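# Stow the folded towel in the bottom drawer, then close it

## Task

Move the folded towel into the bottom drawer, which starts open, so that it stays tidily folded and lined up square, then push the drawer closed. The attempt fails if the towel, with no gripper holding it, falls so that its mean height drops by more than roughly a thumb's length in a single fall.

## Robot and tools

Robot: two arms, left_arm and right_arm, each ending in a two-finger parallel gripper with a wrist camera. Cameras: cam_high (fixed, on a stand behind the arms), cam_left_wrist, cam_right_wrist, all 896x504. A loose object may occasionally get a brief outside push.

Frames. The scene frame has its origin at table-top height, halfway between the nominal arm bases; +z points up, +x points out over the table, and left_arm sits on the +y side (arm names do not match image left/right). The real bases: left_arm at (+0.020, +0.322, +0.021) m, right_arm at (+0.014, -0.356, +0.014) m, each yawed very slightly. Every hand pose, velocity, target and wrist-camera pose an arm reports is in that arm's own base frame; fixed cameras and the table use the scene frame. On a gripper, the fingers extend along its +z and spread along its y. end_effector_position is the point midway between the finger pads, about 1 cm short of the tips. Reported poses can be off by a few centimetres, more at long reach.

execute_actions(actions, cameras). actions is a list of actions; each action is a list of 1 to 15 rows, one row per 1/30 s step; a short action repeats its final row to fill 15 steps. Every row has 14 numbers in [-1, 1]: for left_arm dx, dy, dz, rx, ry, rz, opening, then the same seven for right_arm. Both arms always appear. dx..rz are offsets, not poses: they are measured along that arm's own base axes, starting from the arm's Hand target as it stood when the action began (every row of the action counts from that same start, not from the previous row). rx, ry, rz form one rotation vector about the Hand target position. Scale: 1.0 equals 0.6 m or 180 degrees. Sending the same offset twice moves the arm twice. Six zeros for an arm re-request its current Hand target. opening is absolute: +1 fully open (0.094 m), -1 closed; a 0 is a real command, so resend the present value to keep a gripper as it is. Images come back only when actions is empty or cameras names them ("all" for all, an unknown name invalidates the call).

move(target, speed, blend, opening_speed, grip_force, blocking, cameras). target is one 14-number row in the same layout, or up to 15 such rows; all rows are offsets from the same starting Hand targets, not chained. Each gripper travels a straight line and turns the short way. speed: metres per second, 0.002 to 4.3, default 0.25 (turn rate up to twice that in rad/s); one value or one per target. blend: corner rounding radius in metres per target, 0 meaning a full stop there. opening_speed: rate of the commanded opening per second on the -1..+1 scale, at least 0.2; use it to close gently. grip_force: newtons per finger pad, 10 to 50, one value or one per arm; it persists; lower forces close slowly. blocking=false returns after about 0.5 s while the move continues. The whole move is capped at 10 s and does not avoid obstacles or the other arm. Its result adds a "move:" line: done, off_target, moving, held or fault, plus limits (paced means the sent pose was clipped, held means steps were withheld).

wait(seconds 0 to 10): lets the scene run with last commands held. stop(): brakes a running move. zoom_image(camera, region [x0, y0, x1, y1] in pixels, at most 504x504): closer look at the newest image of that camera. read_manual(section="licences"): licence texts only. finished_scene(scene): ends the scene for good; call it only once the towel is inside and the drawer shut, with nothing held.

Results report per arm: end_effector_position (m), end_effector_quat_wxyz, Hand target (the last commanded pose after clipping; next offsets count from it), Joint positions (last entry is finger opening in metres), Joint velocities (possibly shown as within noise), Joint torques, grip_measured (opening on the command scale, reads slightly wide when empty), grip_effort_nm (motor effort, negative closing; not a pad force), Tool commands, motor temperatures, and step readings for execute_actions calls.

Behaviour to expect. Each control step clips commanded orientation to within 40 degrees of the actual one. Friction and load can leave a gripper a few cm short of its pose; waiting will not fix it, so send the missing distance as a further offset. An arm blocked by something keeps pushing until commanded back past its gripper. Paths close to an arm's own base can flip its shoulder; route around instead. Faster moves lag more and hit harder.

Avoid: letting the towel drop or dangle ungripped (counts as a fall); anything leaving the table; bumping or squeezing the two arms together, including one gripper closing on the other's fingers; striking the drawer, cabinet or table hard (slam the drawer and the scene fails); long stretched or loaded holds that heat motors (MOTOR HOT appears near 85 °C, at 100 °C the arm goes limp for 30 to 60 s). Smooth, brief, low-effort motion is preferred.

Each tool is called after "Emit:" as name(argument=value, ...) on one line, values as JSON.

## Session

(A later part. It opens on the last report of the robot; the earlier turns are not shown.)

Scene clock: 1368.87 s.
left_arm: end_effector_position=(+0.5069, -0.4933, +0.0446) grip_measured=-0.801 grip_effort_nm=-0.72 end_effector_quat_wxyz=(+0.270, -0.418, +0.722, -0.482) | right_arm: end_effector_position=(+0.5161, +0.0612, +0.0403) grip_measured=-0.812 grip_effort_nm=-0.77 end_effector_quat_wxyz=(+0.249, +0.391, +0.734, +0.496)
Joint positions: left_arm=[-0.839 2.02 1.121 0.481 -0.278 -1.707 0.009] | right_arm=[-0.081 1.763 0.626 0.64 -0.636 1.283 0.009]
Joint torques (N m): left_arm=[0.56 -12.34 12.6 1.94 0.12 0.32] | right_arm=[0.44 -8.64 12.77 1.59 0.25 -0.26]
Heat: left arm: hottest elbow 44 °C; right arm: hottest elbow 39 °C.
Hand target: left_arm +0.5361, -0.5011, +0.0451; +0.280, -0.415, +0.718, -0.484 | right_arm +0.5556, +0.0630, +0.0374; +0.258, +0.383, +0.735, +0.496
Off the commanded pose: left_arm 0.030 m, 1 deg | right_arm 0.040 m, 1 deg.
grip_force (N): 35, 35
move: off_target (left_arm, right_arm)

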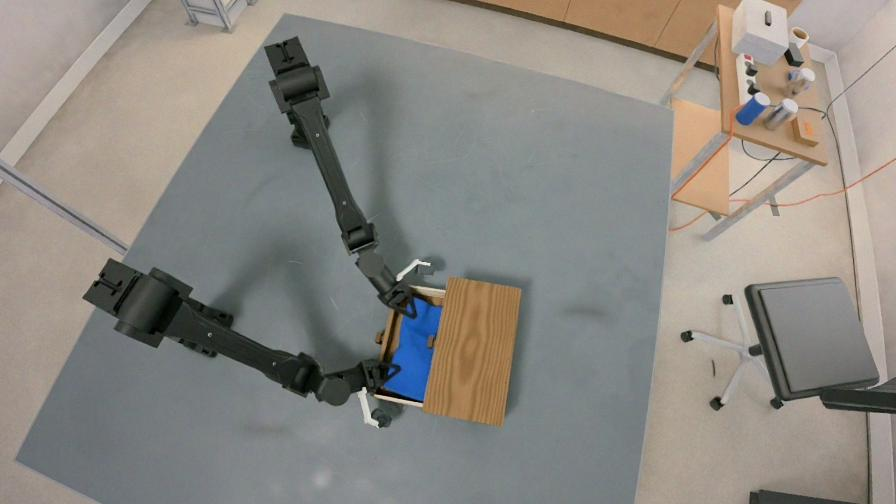

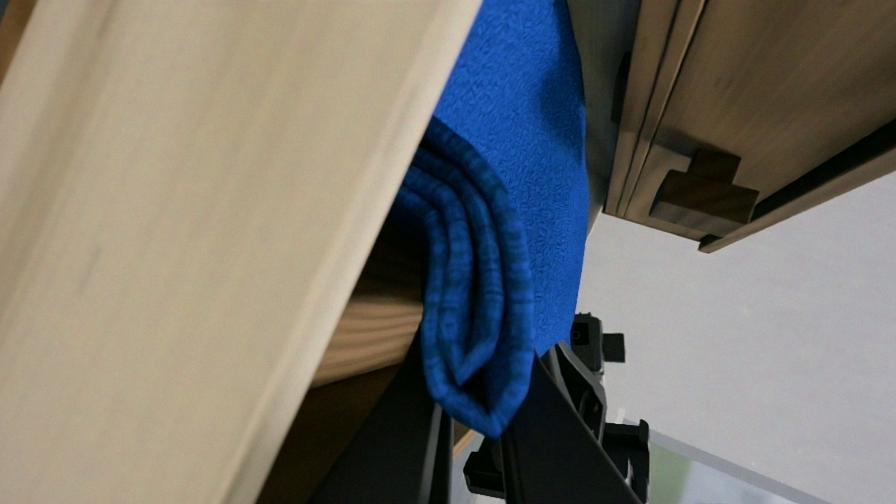

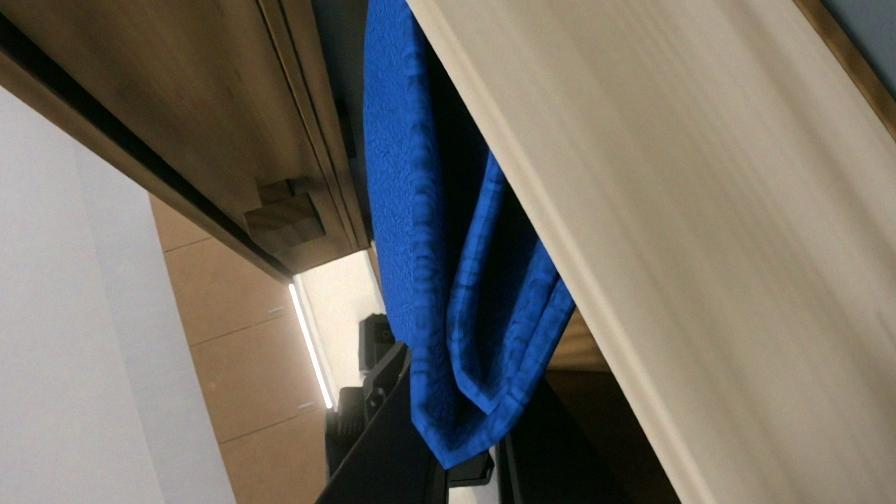

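Emit:
zoom_image(camera="cam_right_wrist", region=[330, 200, 730, 504])

Emit:
zoom_image(camera="cam_left_wrist", region=[230, 100, 630, 504])

Scaled by 1.260 from the camera's 896x504 image, which has a finer 1280x720 frame.

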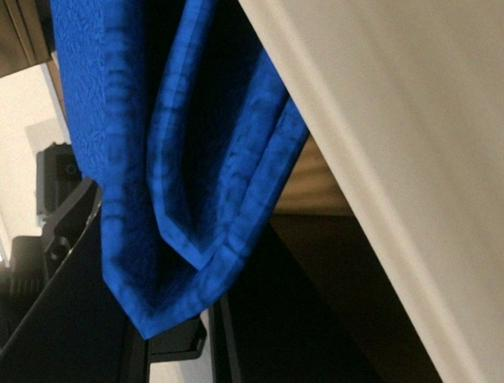

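Scaled by 1.248 from the camera's 896x504 image, which has a finer 1280x720 frame.

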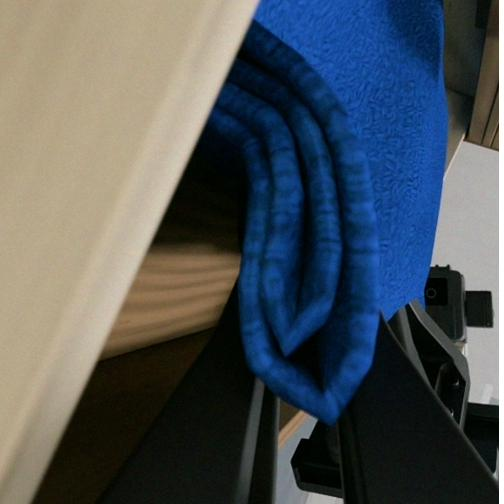

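Emit:
move(target=[-0.04,-0.0017,0.0315,0,0,0,-0.95,-0.046,-0.0033,0.0343,0,0,0,-0.95], speed=0.08, cameras=["all"])

Scene clock: 1451.73 s.
left_arm: end_effector_position=(+0.5075, -0.4918, +0.0506) grip_measured=-0.801 grip_effort_nm=-0.73 end_effector_quat_wxyz=(+0.277, -0.422, +0.718, -0.479) | right_arm: end_effector_position=(+0.5150, +0.0609, +0.0462) grip_measured=-0.812 grip_effort_nm=-0.77 end_effector_quat_wxyz=(+0.247, +0.393, +0.735, +0.494)
Joint positions: left_arm=[-0.841 2.009 1.121 0.471 -0.298 -1.708 0.009] | right_arm=[-0.081 1.738 0.626 0.607 -0.634 1.282 0.009]
Joint torques (N m): left_arm=[-1.9 -15.62 9.21 1.37 -0.25 0.21] | right_arm=[-0.44 -14.92 7.72 1.69 -0.09 -0.25]
Motor temperatures (°C): left_arm=[30 31 53 26 29 26 32] | right_arm=[31 33 49 26 29 29 33]
Heat: left arm: hottest elbow 53 °C; right arm: hottest elbow 49 °C.
Hand target: left_arm +0.5120, -0.5023, +0.0640; +0.280, -0.415, +0.718, -0.484 | right_arm +0.5281, +0.0610, +0.0580; +0.258, +0.383, +0.735, +0.496
Off the commanded pose: left_arm 0.018 m, 1 deg | right_arm 0.018 m, 2 deg.
grip_force (N): 35, 35
move: off_target (left_arm, right_arm)

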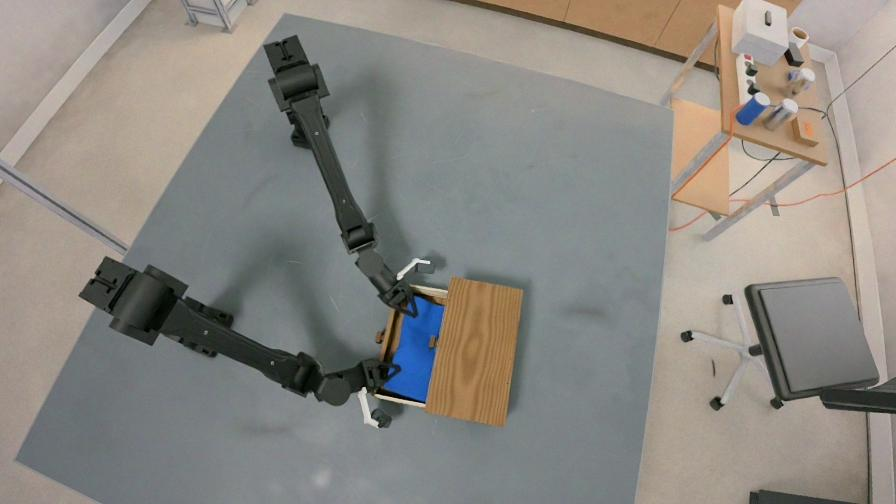

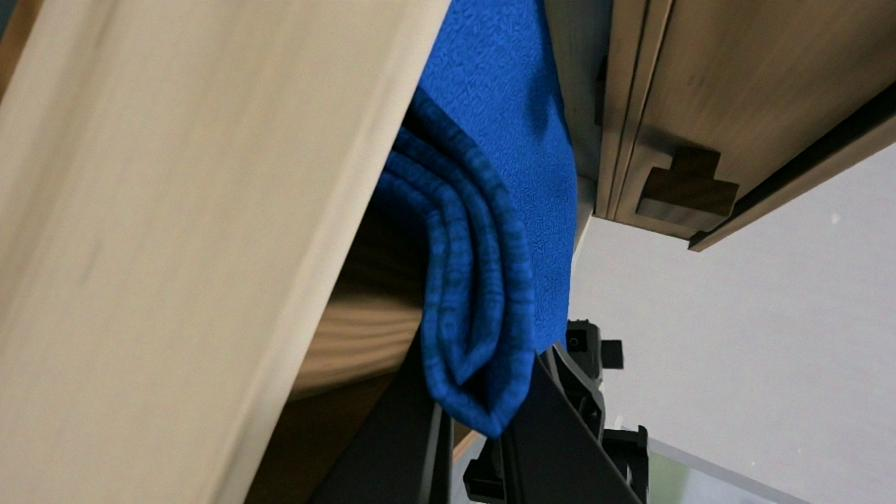

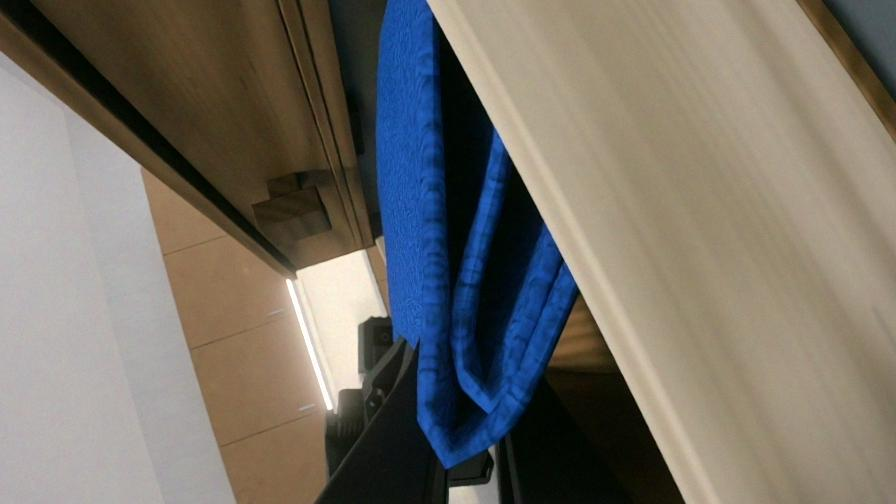

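Emit:
zoom_image(camera="cam_high", region=[360, 265, 480, 415])

Scaled by 3.360 from the camera's 896x504 image, which has a finer 1280x720 frame.

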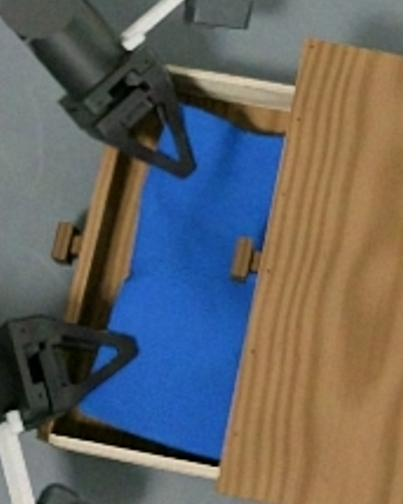

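Emit:
move(target=[-0.022,0,0,0,0,0,-0.95,0.02,0,0.004,0,0,0,-0.95], speed=0.08, cameras=["cam_high"])

Emit:
zoom_image(camera="cam_high", region=[360, 265, 480, 415])

Scene clock: 1488.03 s.
left_arm: end_effector_position=(+0.5053, -0.4932, +0.0512) grip_measured=-0.801 grip_effort_nm=-0.73 end_effector_quat_wxyz=(+0.281, -0.422, +0.717, -0.478) | right_arm: end_effector_position=(+0.5162, +0.0608, +0.0456) grip_measured=-0.813 grip_effort_nm=-0.77 end_effector_quat_wxyz=(+0.242, +0.396, +0.737, +0.492)
Joint positions: left_arm=[-0.849 2.009 1.121 0.471 -0.315 -1.708 0.009] | right_arm=[-0.081 1.737 0.633 0.586 -0.634 1.282 0.009]
Joint torques (N m): left_arm=[-2.61 -17.2 6.83 1.7 -0.23 0.15] | right_arm=[0.03 -13.68 9.51 1.69 -0.02 -0.22]
Motor temperatures (°C): left_arm=[30 31 49 26 29 26 32] | right_arm=[31 33 44 26 28 29 33]
Heat: left arm: hottest elbow 49 °C; right arm: hottest elbow 44 °C.
Hand target: left_arm +0.4988, -0.5022, +0.0640; +0.280, -0.415, +0.718, -0.484 | right_arm +0.5400, +0.0610, +0.0604; +0.258, +0.383, +0.735, +0.496
Off the commanded pose: left_arm 0.017 m, 1 deg | right_arm 0.028 m, 2 deg.
grip_force (N): 35, 35
move: off_target (left_arm, right_arm)
Images, in order (width x height): cam_high 896x504.

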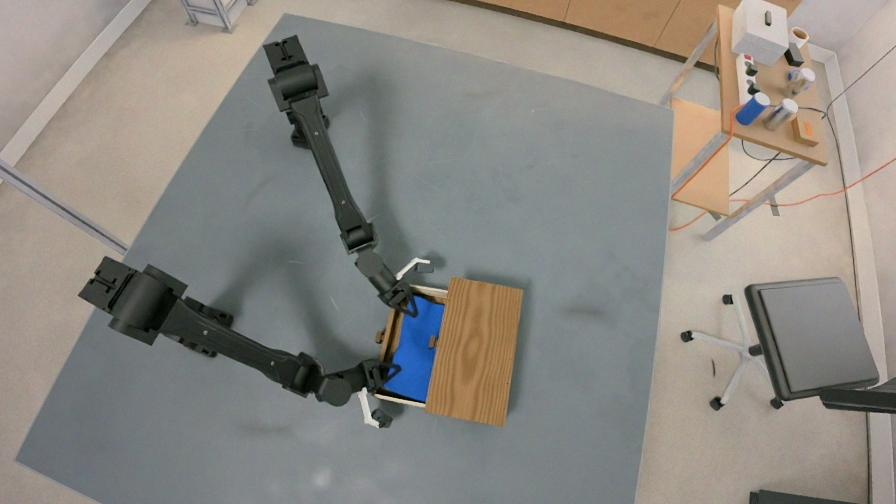

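Scaled by 3.360 from the camera's 896x504 image, which has a finer 1280x720 frame.

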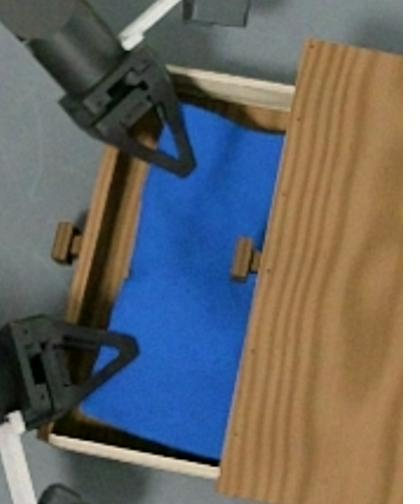

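Emit:
move(target=[0.002,0,0.027,0,0,0,-0.95,0.0,0,0.0185,0,0,0,-0.95], speed=0.08, cameras=["all"])

Scene clock: 1529.00 s.
left_arm: end_effector_position=(+0.5036, -0.4912, +0.0536) grip_measured=-0.801 grip_effort_nm=-0.72 end_effector_quat_wxyz=(+0.279, -0.424, +0.723, -0.468) | right_arm: end_effector_position=(+0.5160, +0.0608, +0.0460) grip_measured=-0.813 grip_effort_nm=-0.77 end_effector_quat_wxyz=(+0.233, +0.402, +0.739, +0.488)
Joint positions: left_arm=[-0.849 1.993 1.121 0.432 -0.315 -1.708 0.009] | right_arm=[-0.081 1.726 0.641 0.544 -0.634 1.282 0.009]
Joint torques (N m): left_arm=[-2.61 -17.85 7.54 1.81 -0.2 0.15] | right_arm=[0.67 -15.79 9.32 1.84 -0.06 -0.25]
Heat: left arm: hottest elbow 45 °C; right arm: hottest elbow 43 °C.
Hand target: left_arm +0.5001, -0.5021, +0.0803; +0.280, -0.415, +0.718, -0.484 | right_arm +0.5400, +0.0610, +0.0715; +0.258, +0.383, +0.735, +0.496
Off the commanded pose: left_arm 0.029 m, 2 deg | right_arm 0.035 m, 4 deg.
grip_force (N): 35, 35
move: off_target (left_arm, right_arm)

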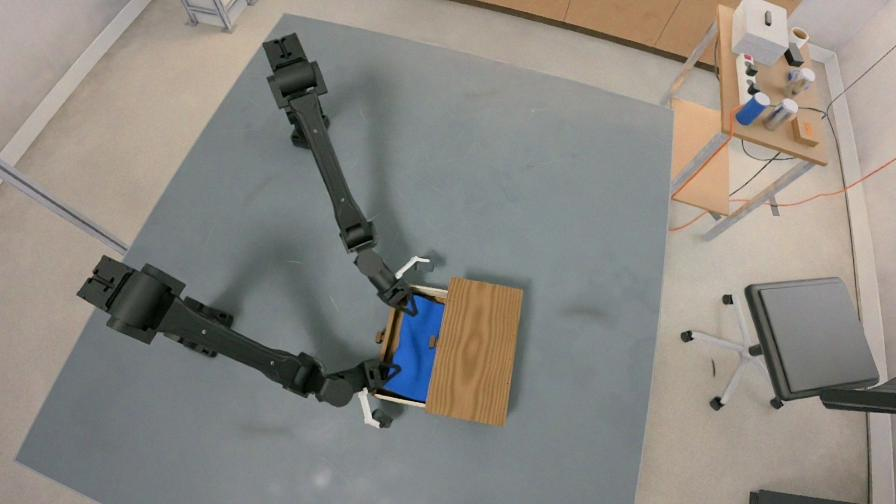

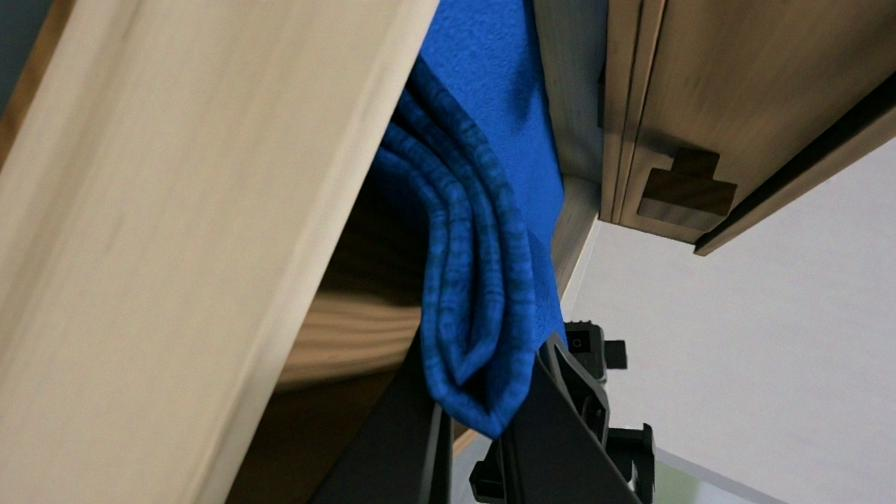

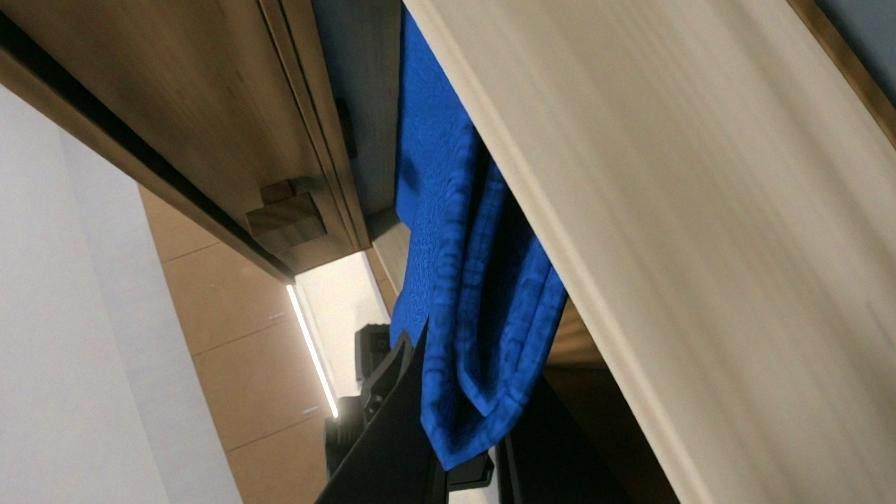

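Emit:
move(target=[0.0117,0,0.026,0,0,0,-0.95,-0.0067,0,0.0225,0,0,0,-0.95], speed=0.08, cameras=["all"])

Scene clock: 1539.07 s.
left_arm: end_effector_position=(+0.5015, -0.4904, +0.0622) grip_measured=-0.801 grip_effort_nm=-0.73 end_effector_quat_wxyz=(+0.276, -0.423, +0.728, -0.463) | right_arm: end_effector_position=(+0.5172, +0.0607, +0.0625) grip_measured=-0.813 grip_effort_nm=-0.77 end_effector_quat_wxyz=(+0.238, +0.399, +0.738, +0.490)
Joint positions: left_arm=[-0.849 1.967 1.121 0.392 -0.309 -1.707 0.009] | right_arm=[-0.081 1.68 0.645 0.506 -0.633 1.282 0.009]
Joint torques (N m): left_arm=[-2.26 -17.61 9.16 1.78 -0.12 0.17] | right_arm=[0.44 -15.27 9.17 1.78 -0.07 -0.25]
Heat: left arm: hottest elbow 45 °C; right arm: hottest elbow 42 °C.
Hand target: left_arm +0.5071, -0.5022, +0.0958; +0.280, -0.415, +0.718, -0.484 | right_arm +0.5360, +0.0610, +0.0849; +0.258, +0.383, +0.735, +0.496
Off the commanded pose: left_arm 0.036 m, 3 deg | right_arm 0.029 m, 3 deg.
grip_force (N): 35, 35
move: off_target (left_arm, right_arm)

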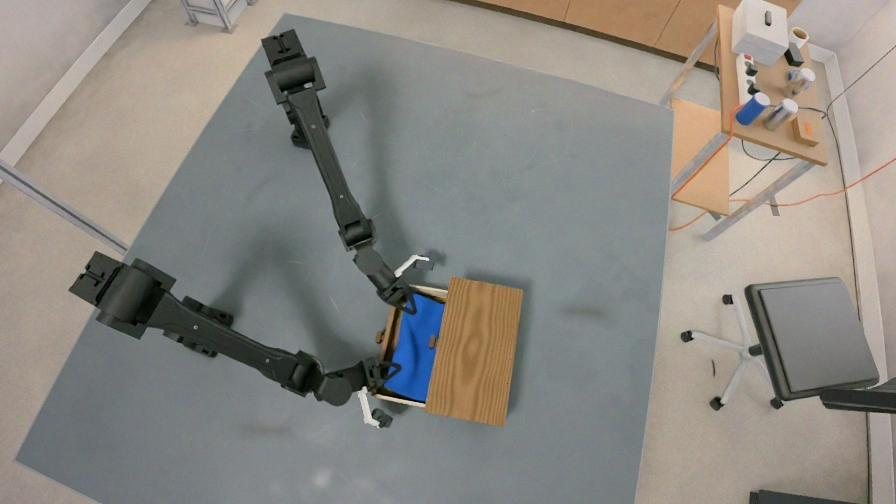

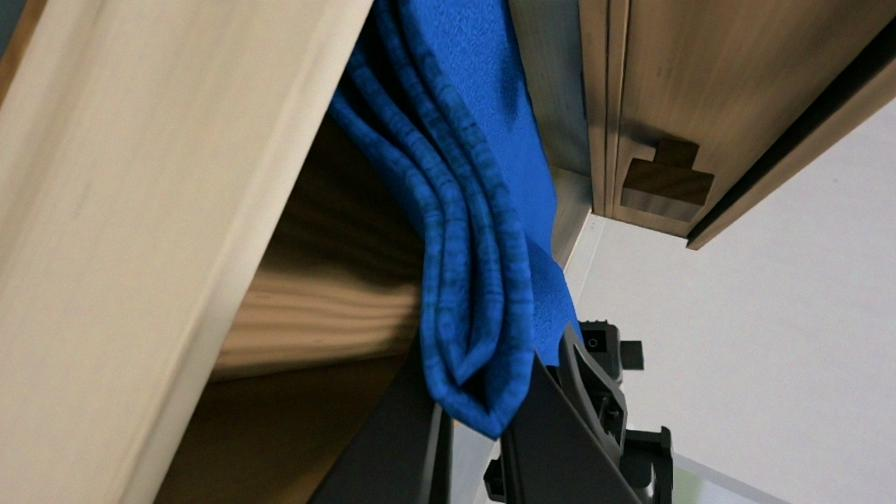

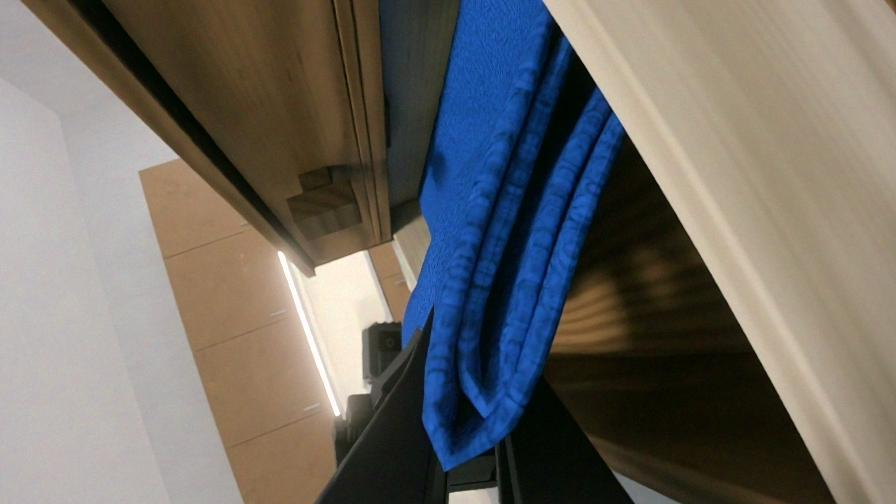

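Emit:
move(target=[0.0367,0,-0.003,0,0,0,-0.95,0.022,0,-0.005,0,0,0,-0.95], speed=0.08, cameras=["all"])

Scene clock: 1558.37 s.
left_arm: end_effector_position=(+0.5114, -0.4920, +0.0694) grip_measured=-0.801 grip_effort_nm=-0.73 end_effector_quat_wxyz=(+0.272, -0.418, +0.729, -0.469) | right_arm: end_effector_position=(+0.5311, +0.0595, +0.0748) grip_measured=-0.813 grip_effort_nm=-0.77 end_effector_quat_wxyz=(+0.249, +0.391, +0.735, +0.495)
Joint positions: left_arm=[-0.833 1.967 1.143 0.381 -0.281 -1.695 0.009] | right_arm=[-0.081 1.68 0.678 0.503 -0.633 1.282 0.009]
Joint torques (N m): left_arm=[-1.14 -15.97 11.28 1.85 -0.16 0.17] | right_arm=[0.32 -12.34 9.66 1.77 0.04 -0.2]
Heat: left arm: hottest elbow 45 °C; right arm: hottest elbow 42 °C.
Hand target: left_arm +0.5291, -0.5022, +0.0940; +0.280, -0.415, +0.718, -0.484 | right_arm +0.5491, +0.0610, +0.0818; +0.258, +0.383, +0.735, +0.496
Off the commanded pose: left_arm 0.032 m, 2 deg | right_arm 0.019 m, 1 deg.
grip_force (N): 35, 35
move: off_target (left_arm, right_arm)

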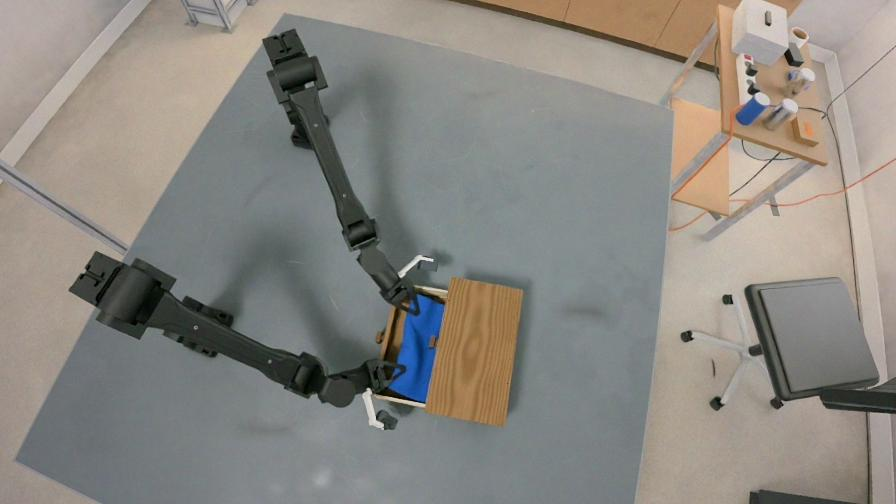

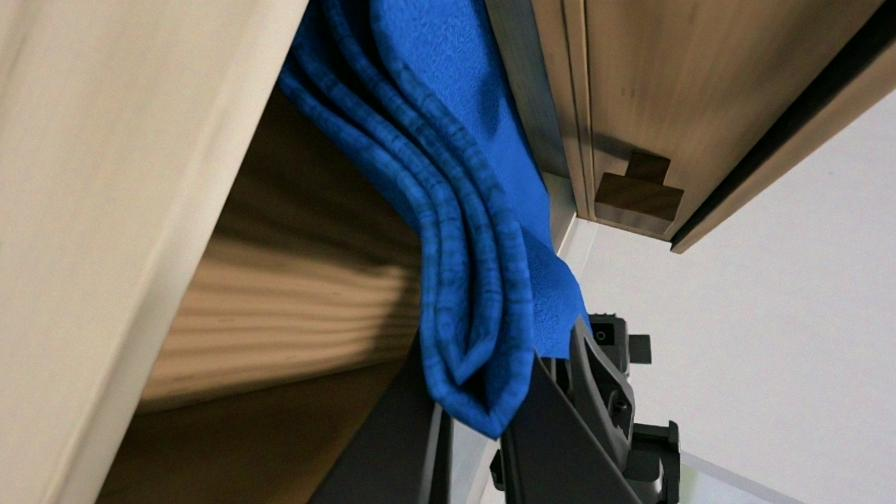

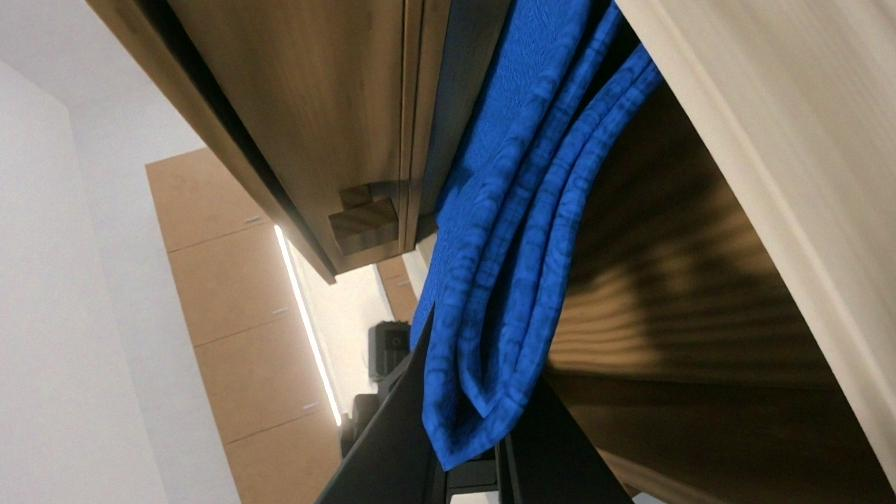

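Emit:
move(target=[-0.036,0.0028,-0.0583,0,0,0,-0.95,-0.0302,-0.0075,-0.0513,0,0,0,-0.95], speed=0.08, cameras=["all"])

Scene clock: 1567.50 s.
left_arm: end_effector_position=(+0.5137, -0.4941, +0.0629) grip_measured=-0.801 grip_effort_nm=-0.73 end_effector_quat_wxyz=(+0.282, -0.419, +0.719, -0.477) | right_arm: end_effector_position=(+0.5321, +0.0603, +0.0595) grip_measured=-0.813 grip_effort_nm=-0.77 end_effector_quat_wxyz=(+0.255, +0.383, +0.735, +0.498)
Joint positions: left_arm=[-0.838 1.995 1.143 0.437 -0.302 -1.695 0.009] | right_arm=[-0.081 1.735 0.671 0.579 -0.64 1.275 0.009]
Joint torques (N m): left_arm=[-2.73 -14.86 6.41 3.4 -0.25 0.07] | right_arm=[-0.85 -13.1 4.97 3.49 -0.25 -0.18]
Heat: left arm: hottest elbow 47 °C; right arm: hottest elbow 42 °C.
Hand target: left_arm +0.5076, -0.5005, +0.0590; +0.280, -0.415, +0.718, -0.484 | right_arm +0.5311, +0.0565, +0.0512; +0.258, +0.383, +0.735, +0.496
Off the commanded pose: left_arm 0.010 m, 1 deg | right_arm 0.009 m, 0 deg.
grip_force (N): 35, 35
move: done

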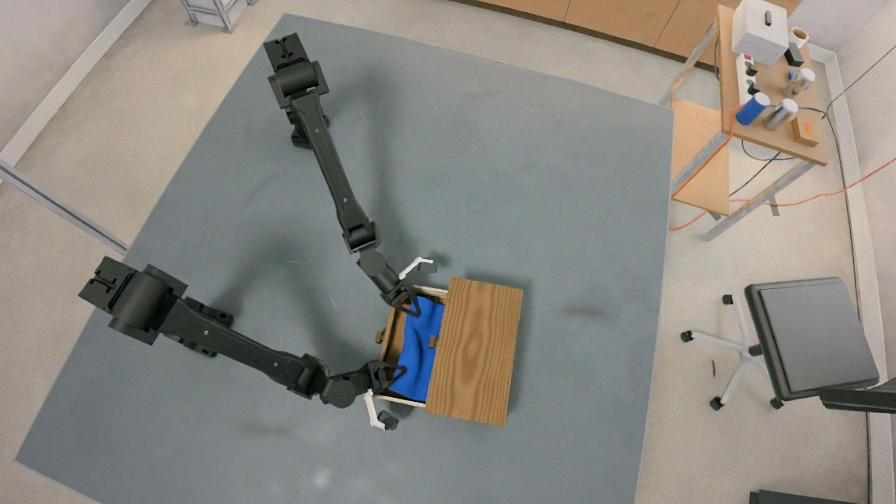

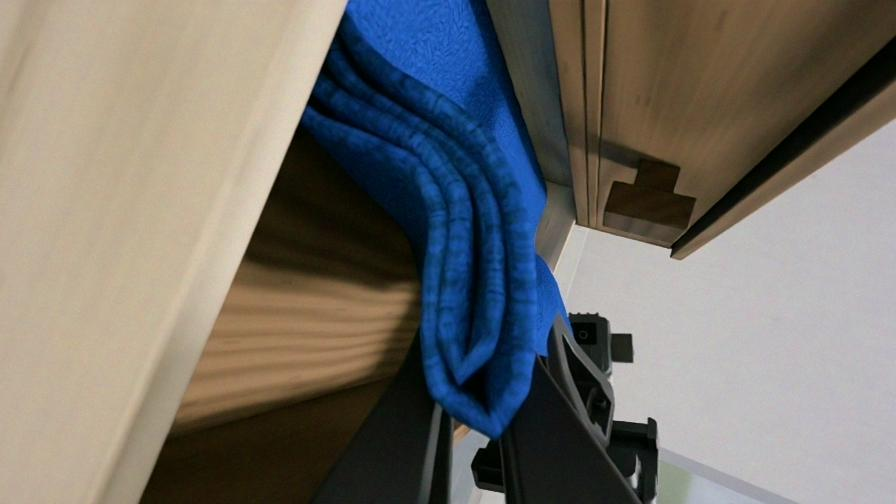

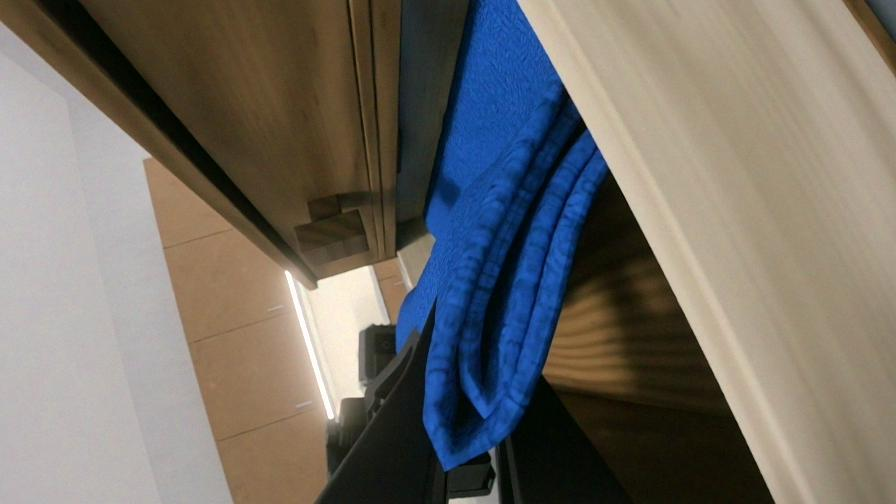

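Emit:
move(target=[-0.01,0,-0.012,0,0,0,-0.95,-0.01,0,-0.013,0,0,0,-0.95], speed=0.08, cameras=["all"])

Scene clock: 1579.93 s.
left_arm: end_effector_position=(+0.5113, -0.4942, +0.0638) grip_measured=-0.801 grip_effort_nm=-0.72 end_effector_quat_wxyz=(+0.285, -0.418, +0.715, -0.483) | right_arm: end_effector_position=(+0.5299, +0.0606, +0.0589) grip_measured=-0.813 grip_effort_nm=-0.77 end_effector_quat_wxyz=(+0.263, +0.376, +0.733, +0.501)
Joint positions: left_arm=[-0.843 1.996 1.133 0.462 -0.31 -1.695 0.009] | right_arm=[-0.081 1.742 0.659 0.62 -0.64 1.271 0.009]
Joint torques (N m): left_arm=[-3.19 -13.92 5.98 3.29 -0.25 0.09] | right_arm=[-0.03 -11.63 4.44 3.04 -0.19 -0.2]
Heat: left arm: hottest elbow 45 °C; right arm: hottest elbow 41 °C.
Hand target: left_arm +0.5015, -0.5006, +0.0519; +0.280, -0.415, +0.718, -0.484 | right_arm +0.5250, +0.0565, +0.0433; +0.258, +0.383, +0.735, +0.496
Off the commanded pose: left_arm 0.017 m, 1 deg | right_arm 0.017 m, 1 deg.
grip_force (N): 35, 35
move: off_target (left_arm, right_arm)

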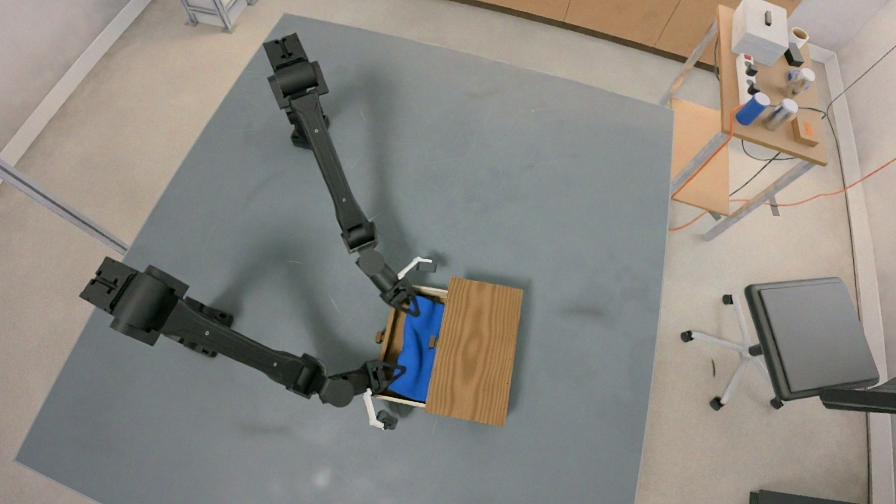

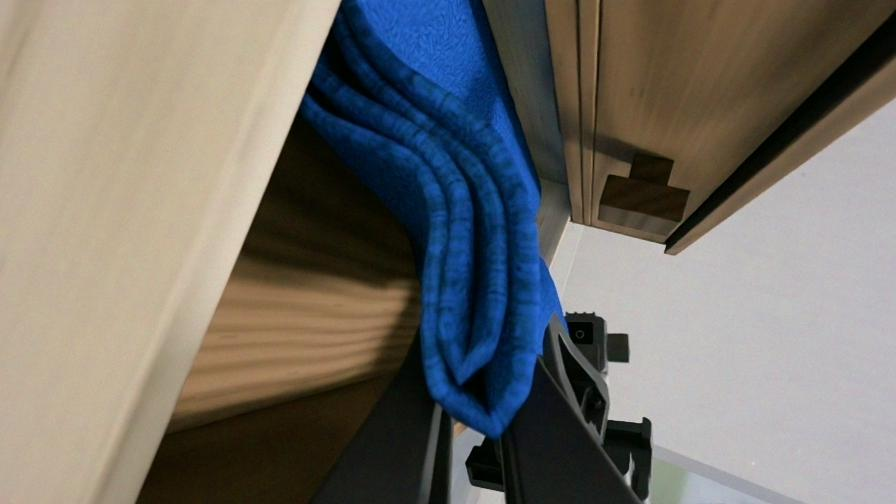

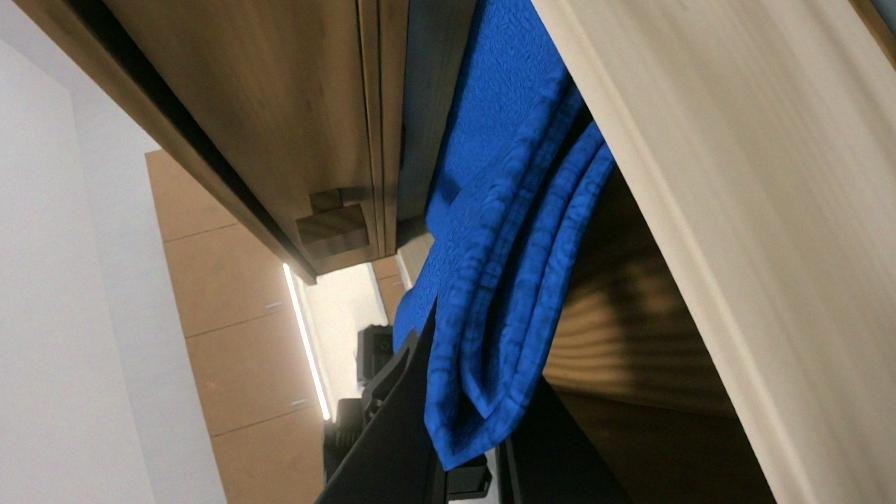

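Emit:
move(target=[-0.003,0,-0.014,0,0,0,-0.95,-0.003,0,-0.01,0,0,0,-0.95], speed=0.08, cameras=["all"])

Scene clock: 1589.20 s.
left_arm: end_effector_position=(+0.5107, -0.4945, +0.0633) grip_measured=-0.801 grip_effort_nm=-0.73 end_effector_quat_wxyz=(+0.288, -0.418, +0.711, -0.487) | right_arm: end_effector_position=(+0.5291, +0.0609, +0.0578) grip_measured=-0.813 grip_effort_nm=-0.77 end_effector_quat_wxyz=(+0.268, +0.372, +0.732, +0.504)
Joint positions: left_arm=[-0.845 2.001 1.129 0.484 -0.315 -1.695 0.009] | right_arm=[-0.081 1.75 0.653 0.645 -0.642 1.27 0.009]
Joint torques (N m): left_arm=[-2.73 -13.39 5.74 3.14 -0.17 0.02] | right_arm=[-1.14 -9.99 4.37 2.71 -0.15 -0.23]
Motor temperatures (°C): left_arm=[30 32 44 26 29 26 32] | right_arm=[31 34 40 26 28 29 33]
Heat: left arm: hottest elbow 44 °C; right arm: hottest elbow 40 °C.
Hand target: left_arm +0.4996, -0.5006, +0.0435; +0.280, -0.415, +0.718, -0.484 | right_arm +0.5233, +0.0565, +0.0373; +0.258, +0.383, +0.735, +0.496
Off the commanded pose: left_arm 0.023 m, 1 deg | right_arm 0.022 m, 2 deg.
grip_force (N): 35, 35
move: off_target (left_arm, right_arm)

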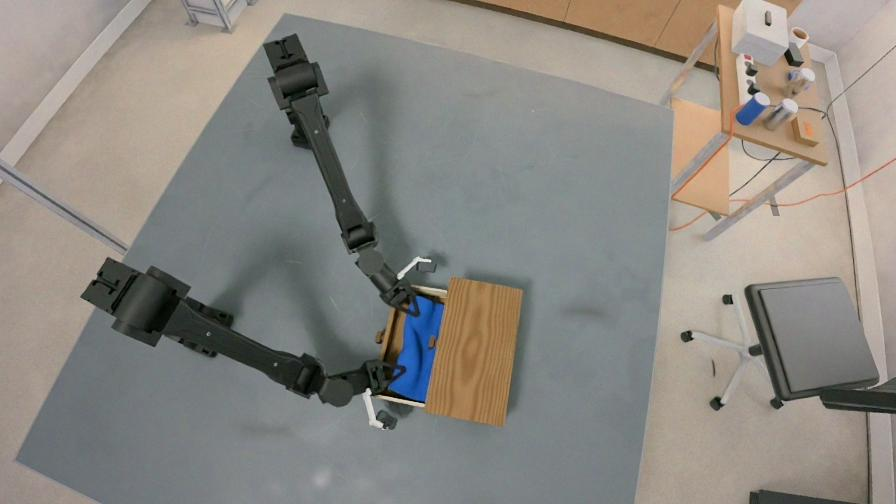

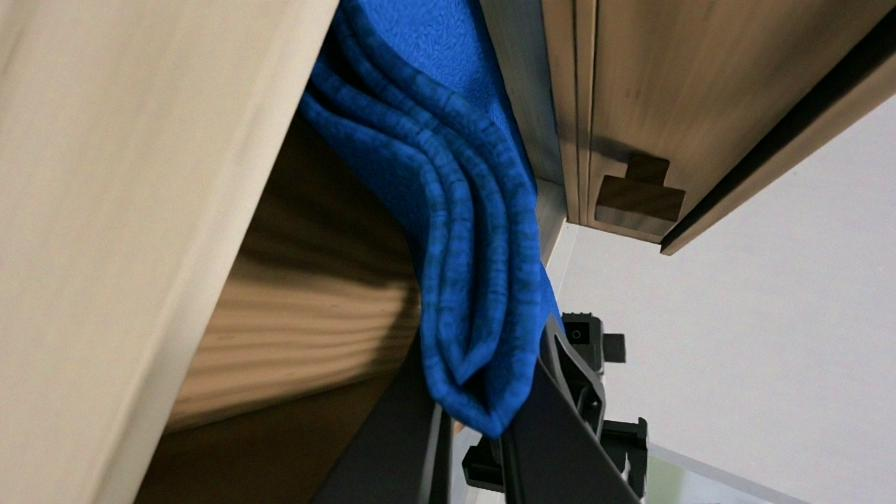

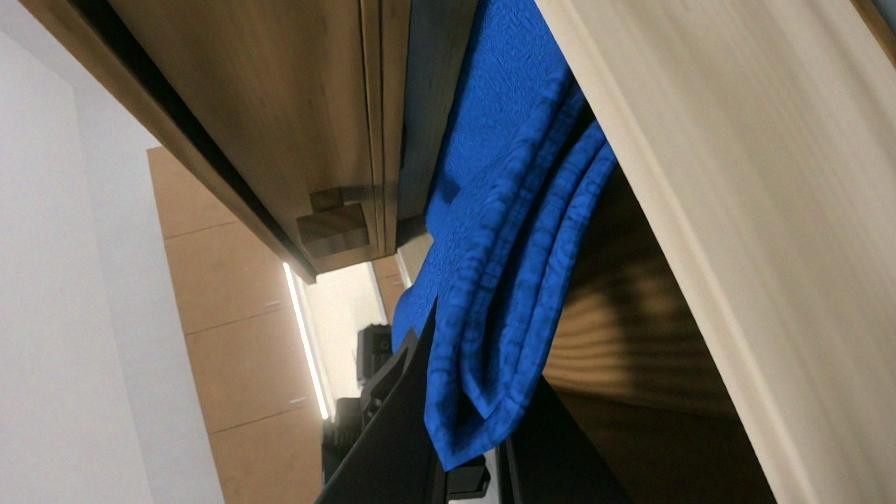

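Emit:
move(target=[0.0157,0,0.033,0,0,0,-0.5,0.0097,0.0067,0.0342,0,0,0,-0.5], speed=0.05, opening_speed=0.3, cameras=["all"])

Scene clock: 1614.33 s.
left_arm: end_effector_position=(+0.5097, -0.4952, +0.0629) grip_measured=-0.504 grip_effort_nm=0.19 end_effector_quat_wxyz=(+0.286, -0.414, +0.715, -0.485) | right_arm: end_effector_position=(+0.5263, +0.0599, +0.0531) grip_measured=-0.503 grip_effort_nm=0.09 end_effector_quat_wxyz=(+0.257, +0.384, +0.736, +0.496)
Joint positions: left_arm=[-0.845 1.999 1.129 0.477 -0.308 -1.688 0.023] | right_arm=[-0.081 1.742 0.653 0.603 -0.633 1.27 0.023]
Joint torques (N m): left_arm=[-2.08 -15.33 7.99 1.32 0.01 0.05] | right_arm=[-0.38 -15.21 5.97 1.98 -0.17 -0.19]
Heat: left arm: hottest elbow 42 °C; right arm: hottest elbow 39 °C.
Hand target: left_arm +0.5091, -0.5005, +0.0633; +0.280, -0.415, +0.718, -0.484 | right_arm +0.5291, +0.0605, +0.0579; +0.258, +0.383, +0.735, +0.496
Off the commanded pose: left_arm 0.005 m, 1 deg | right_arm 0.006 m, 0 deg.
grip_force (N): 35, 35
move: done

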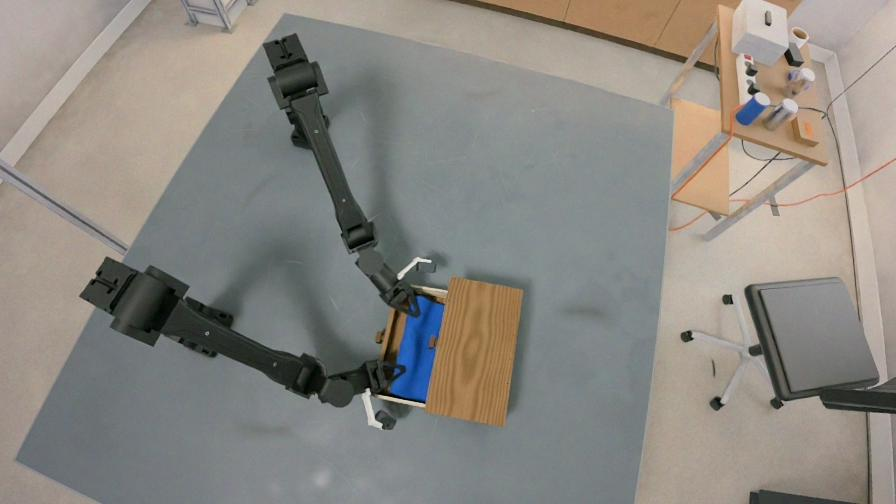

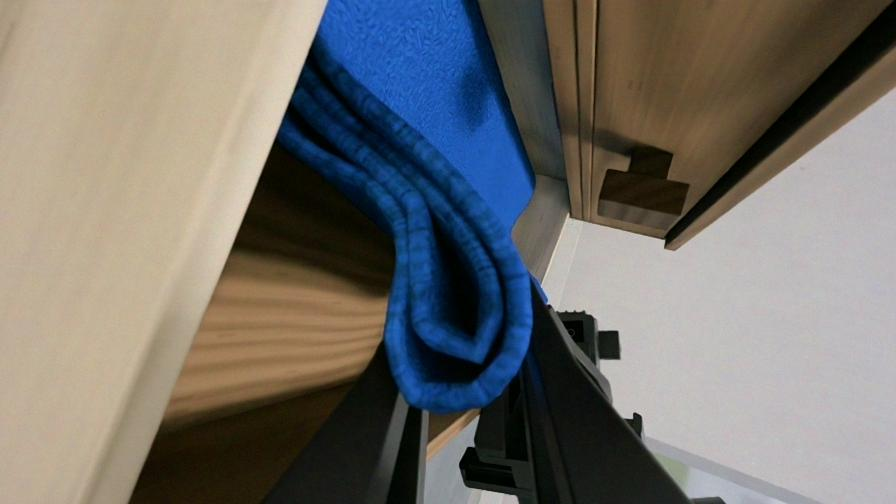

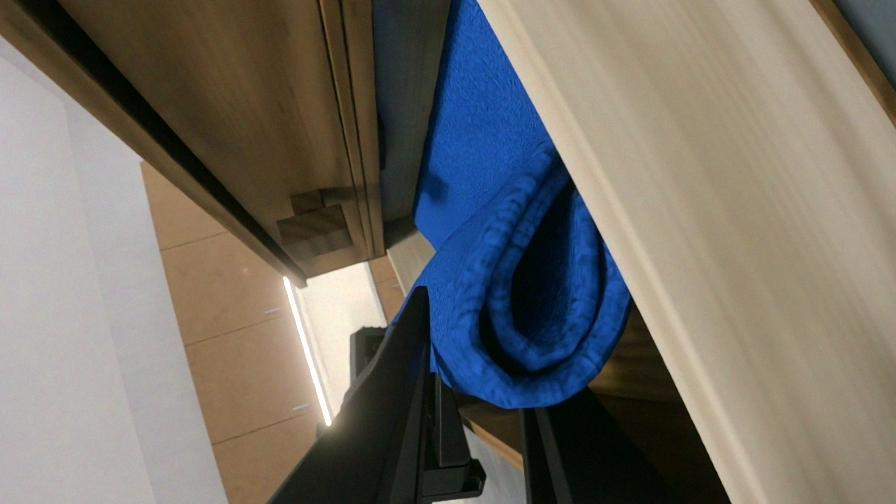

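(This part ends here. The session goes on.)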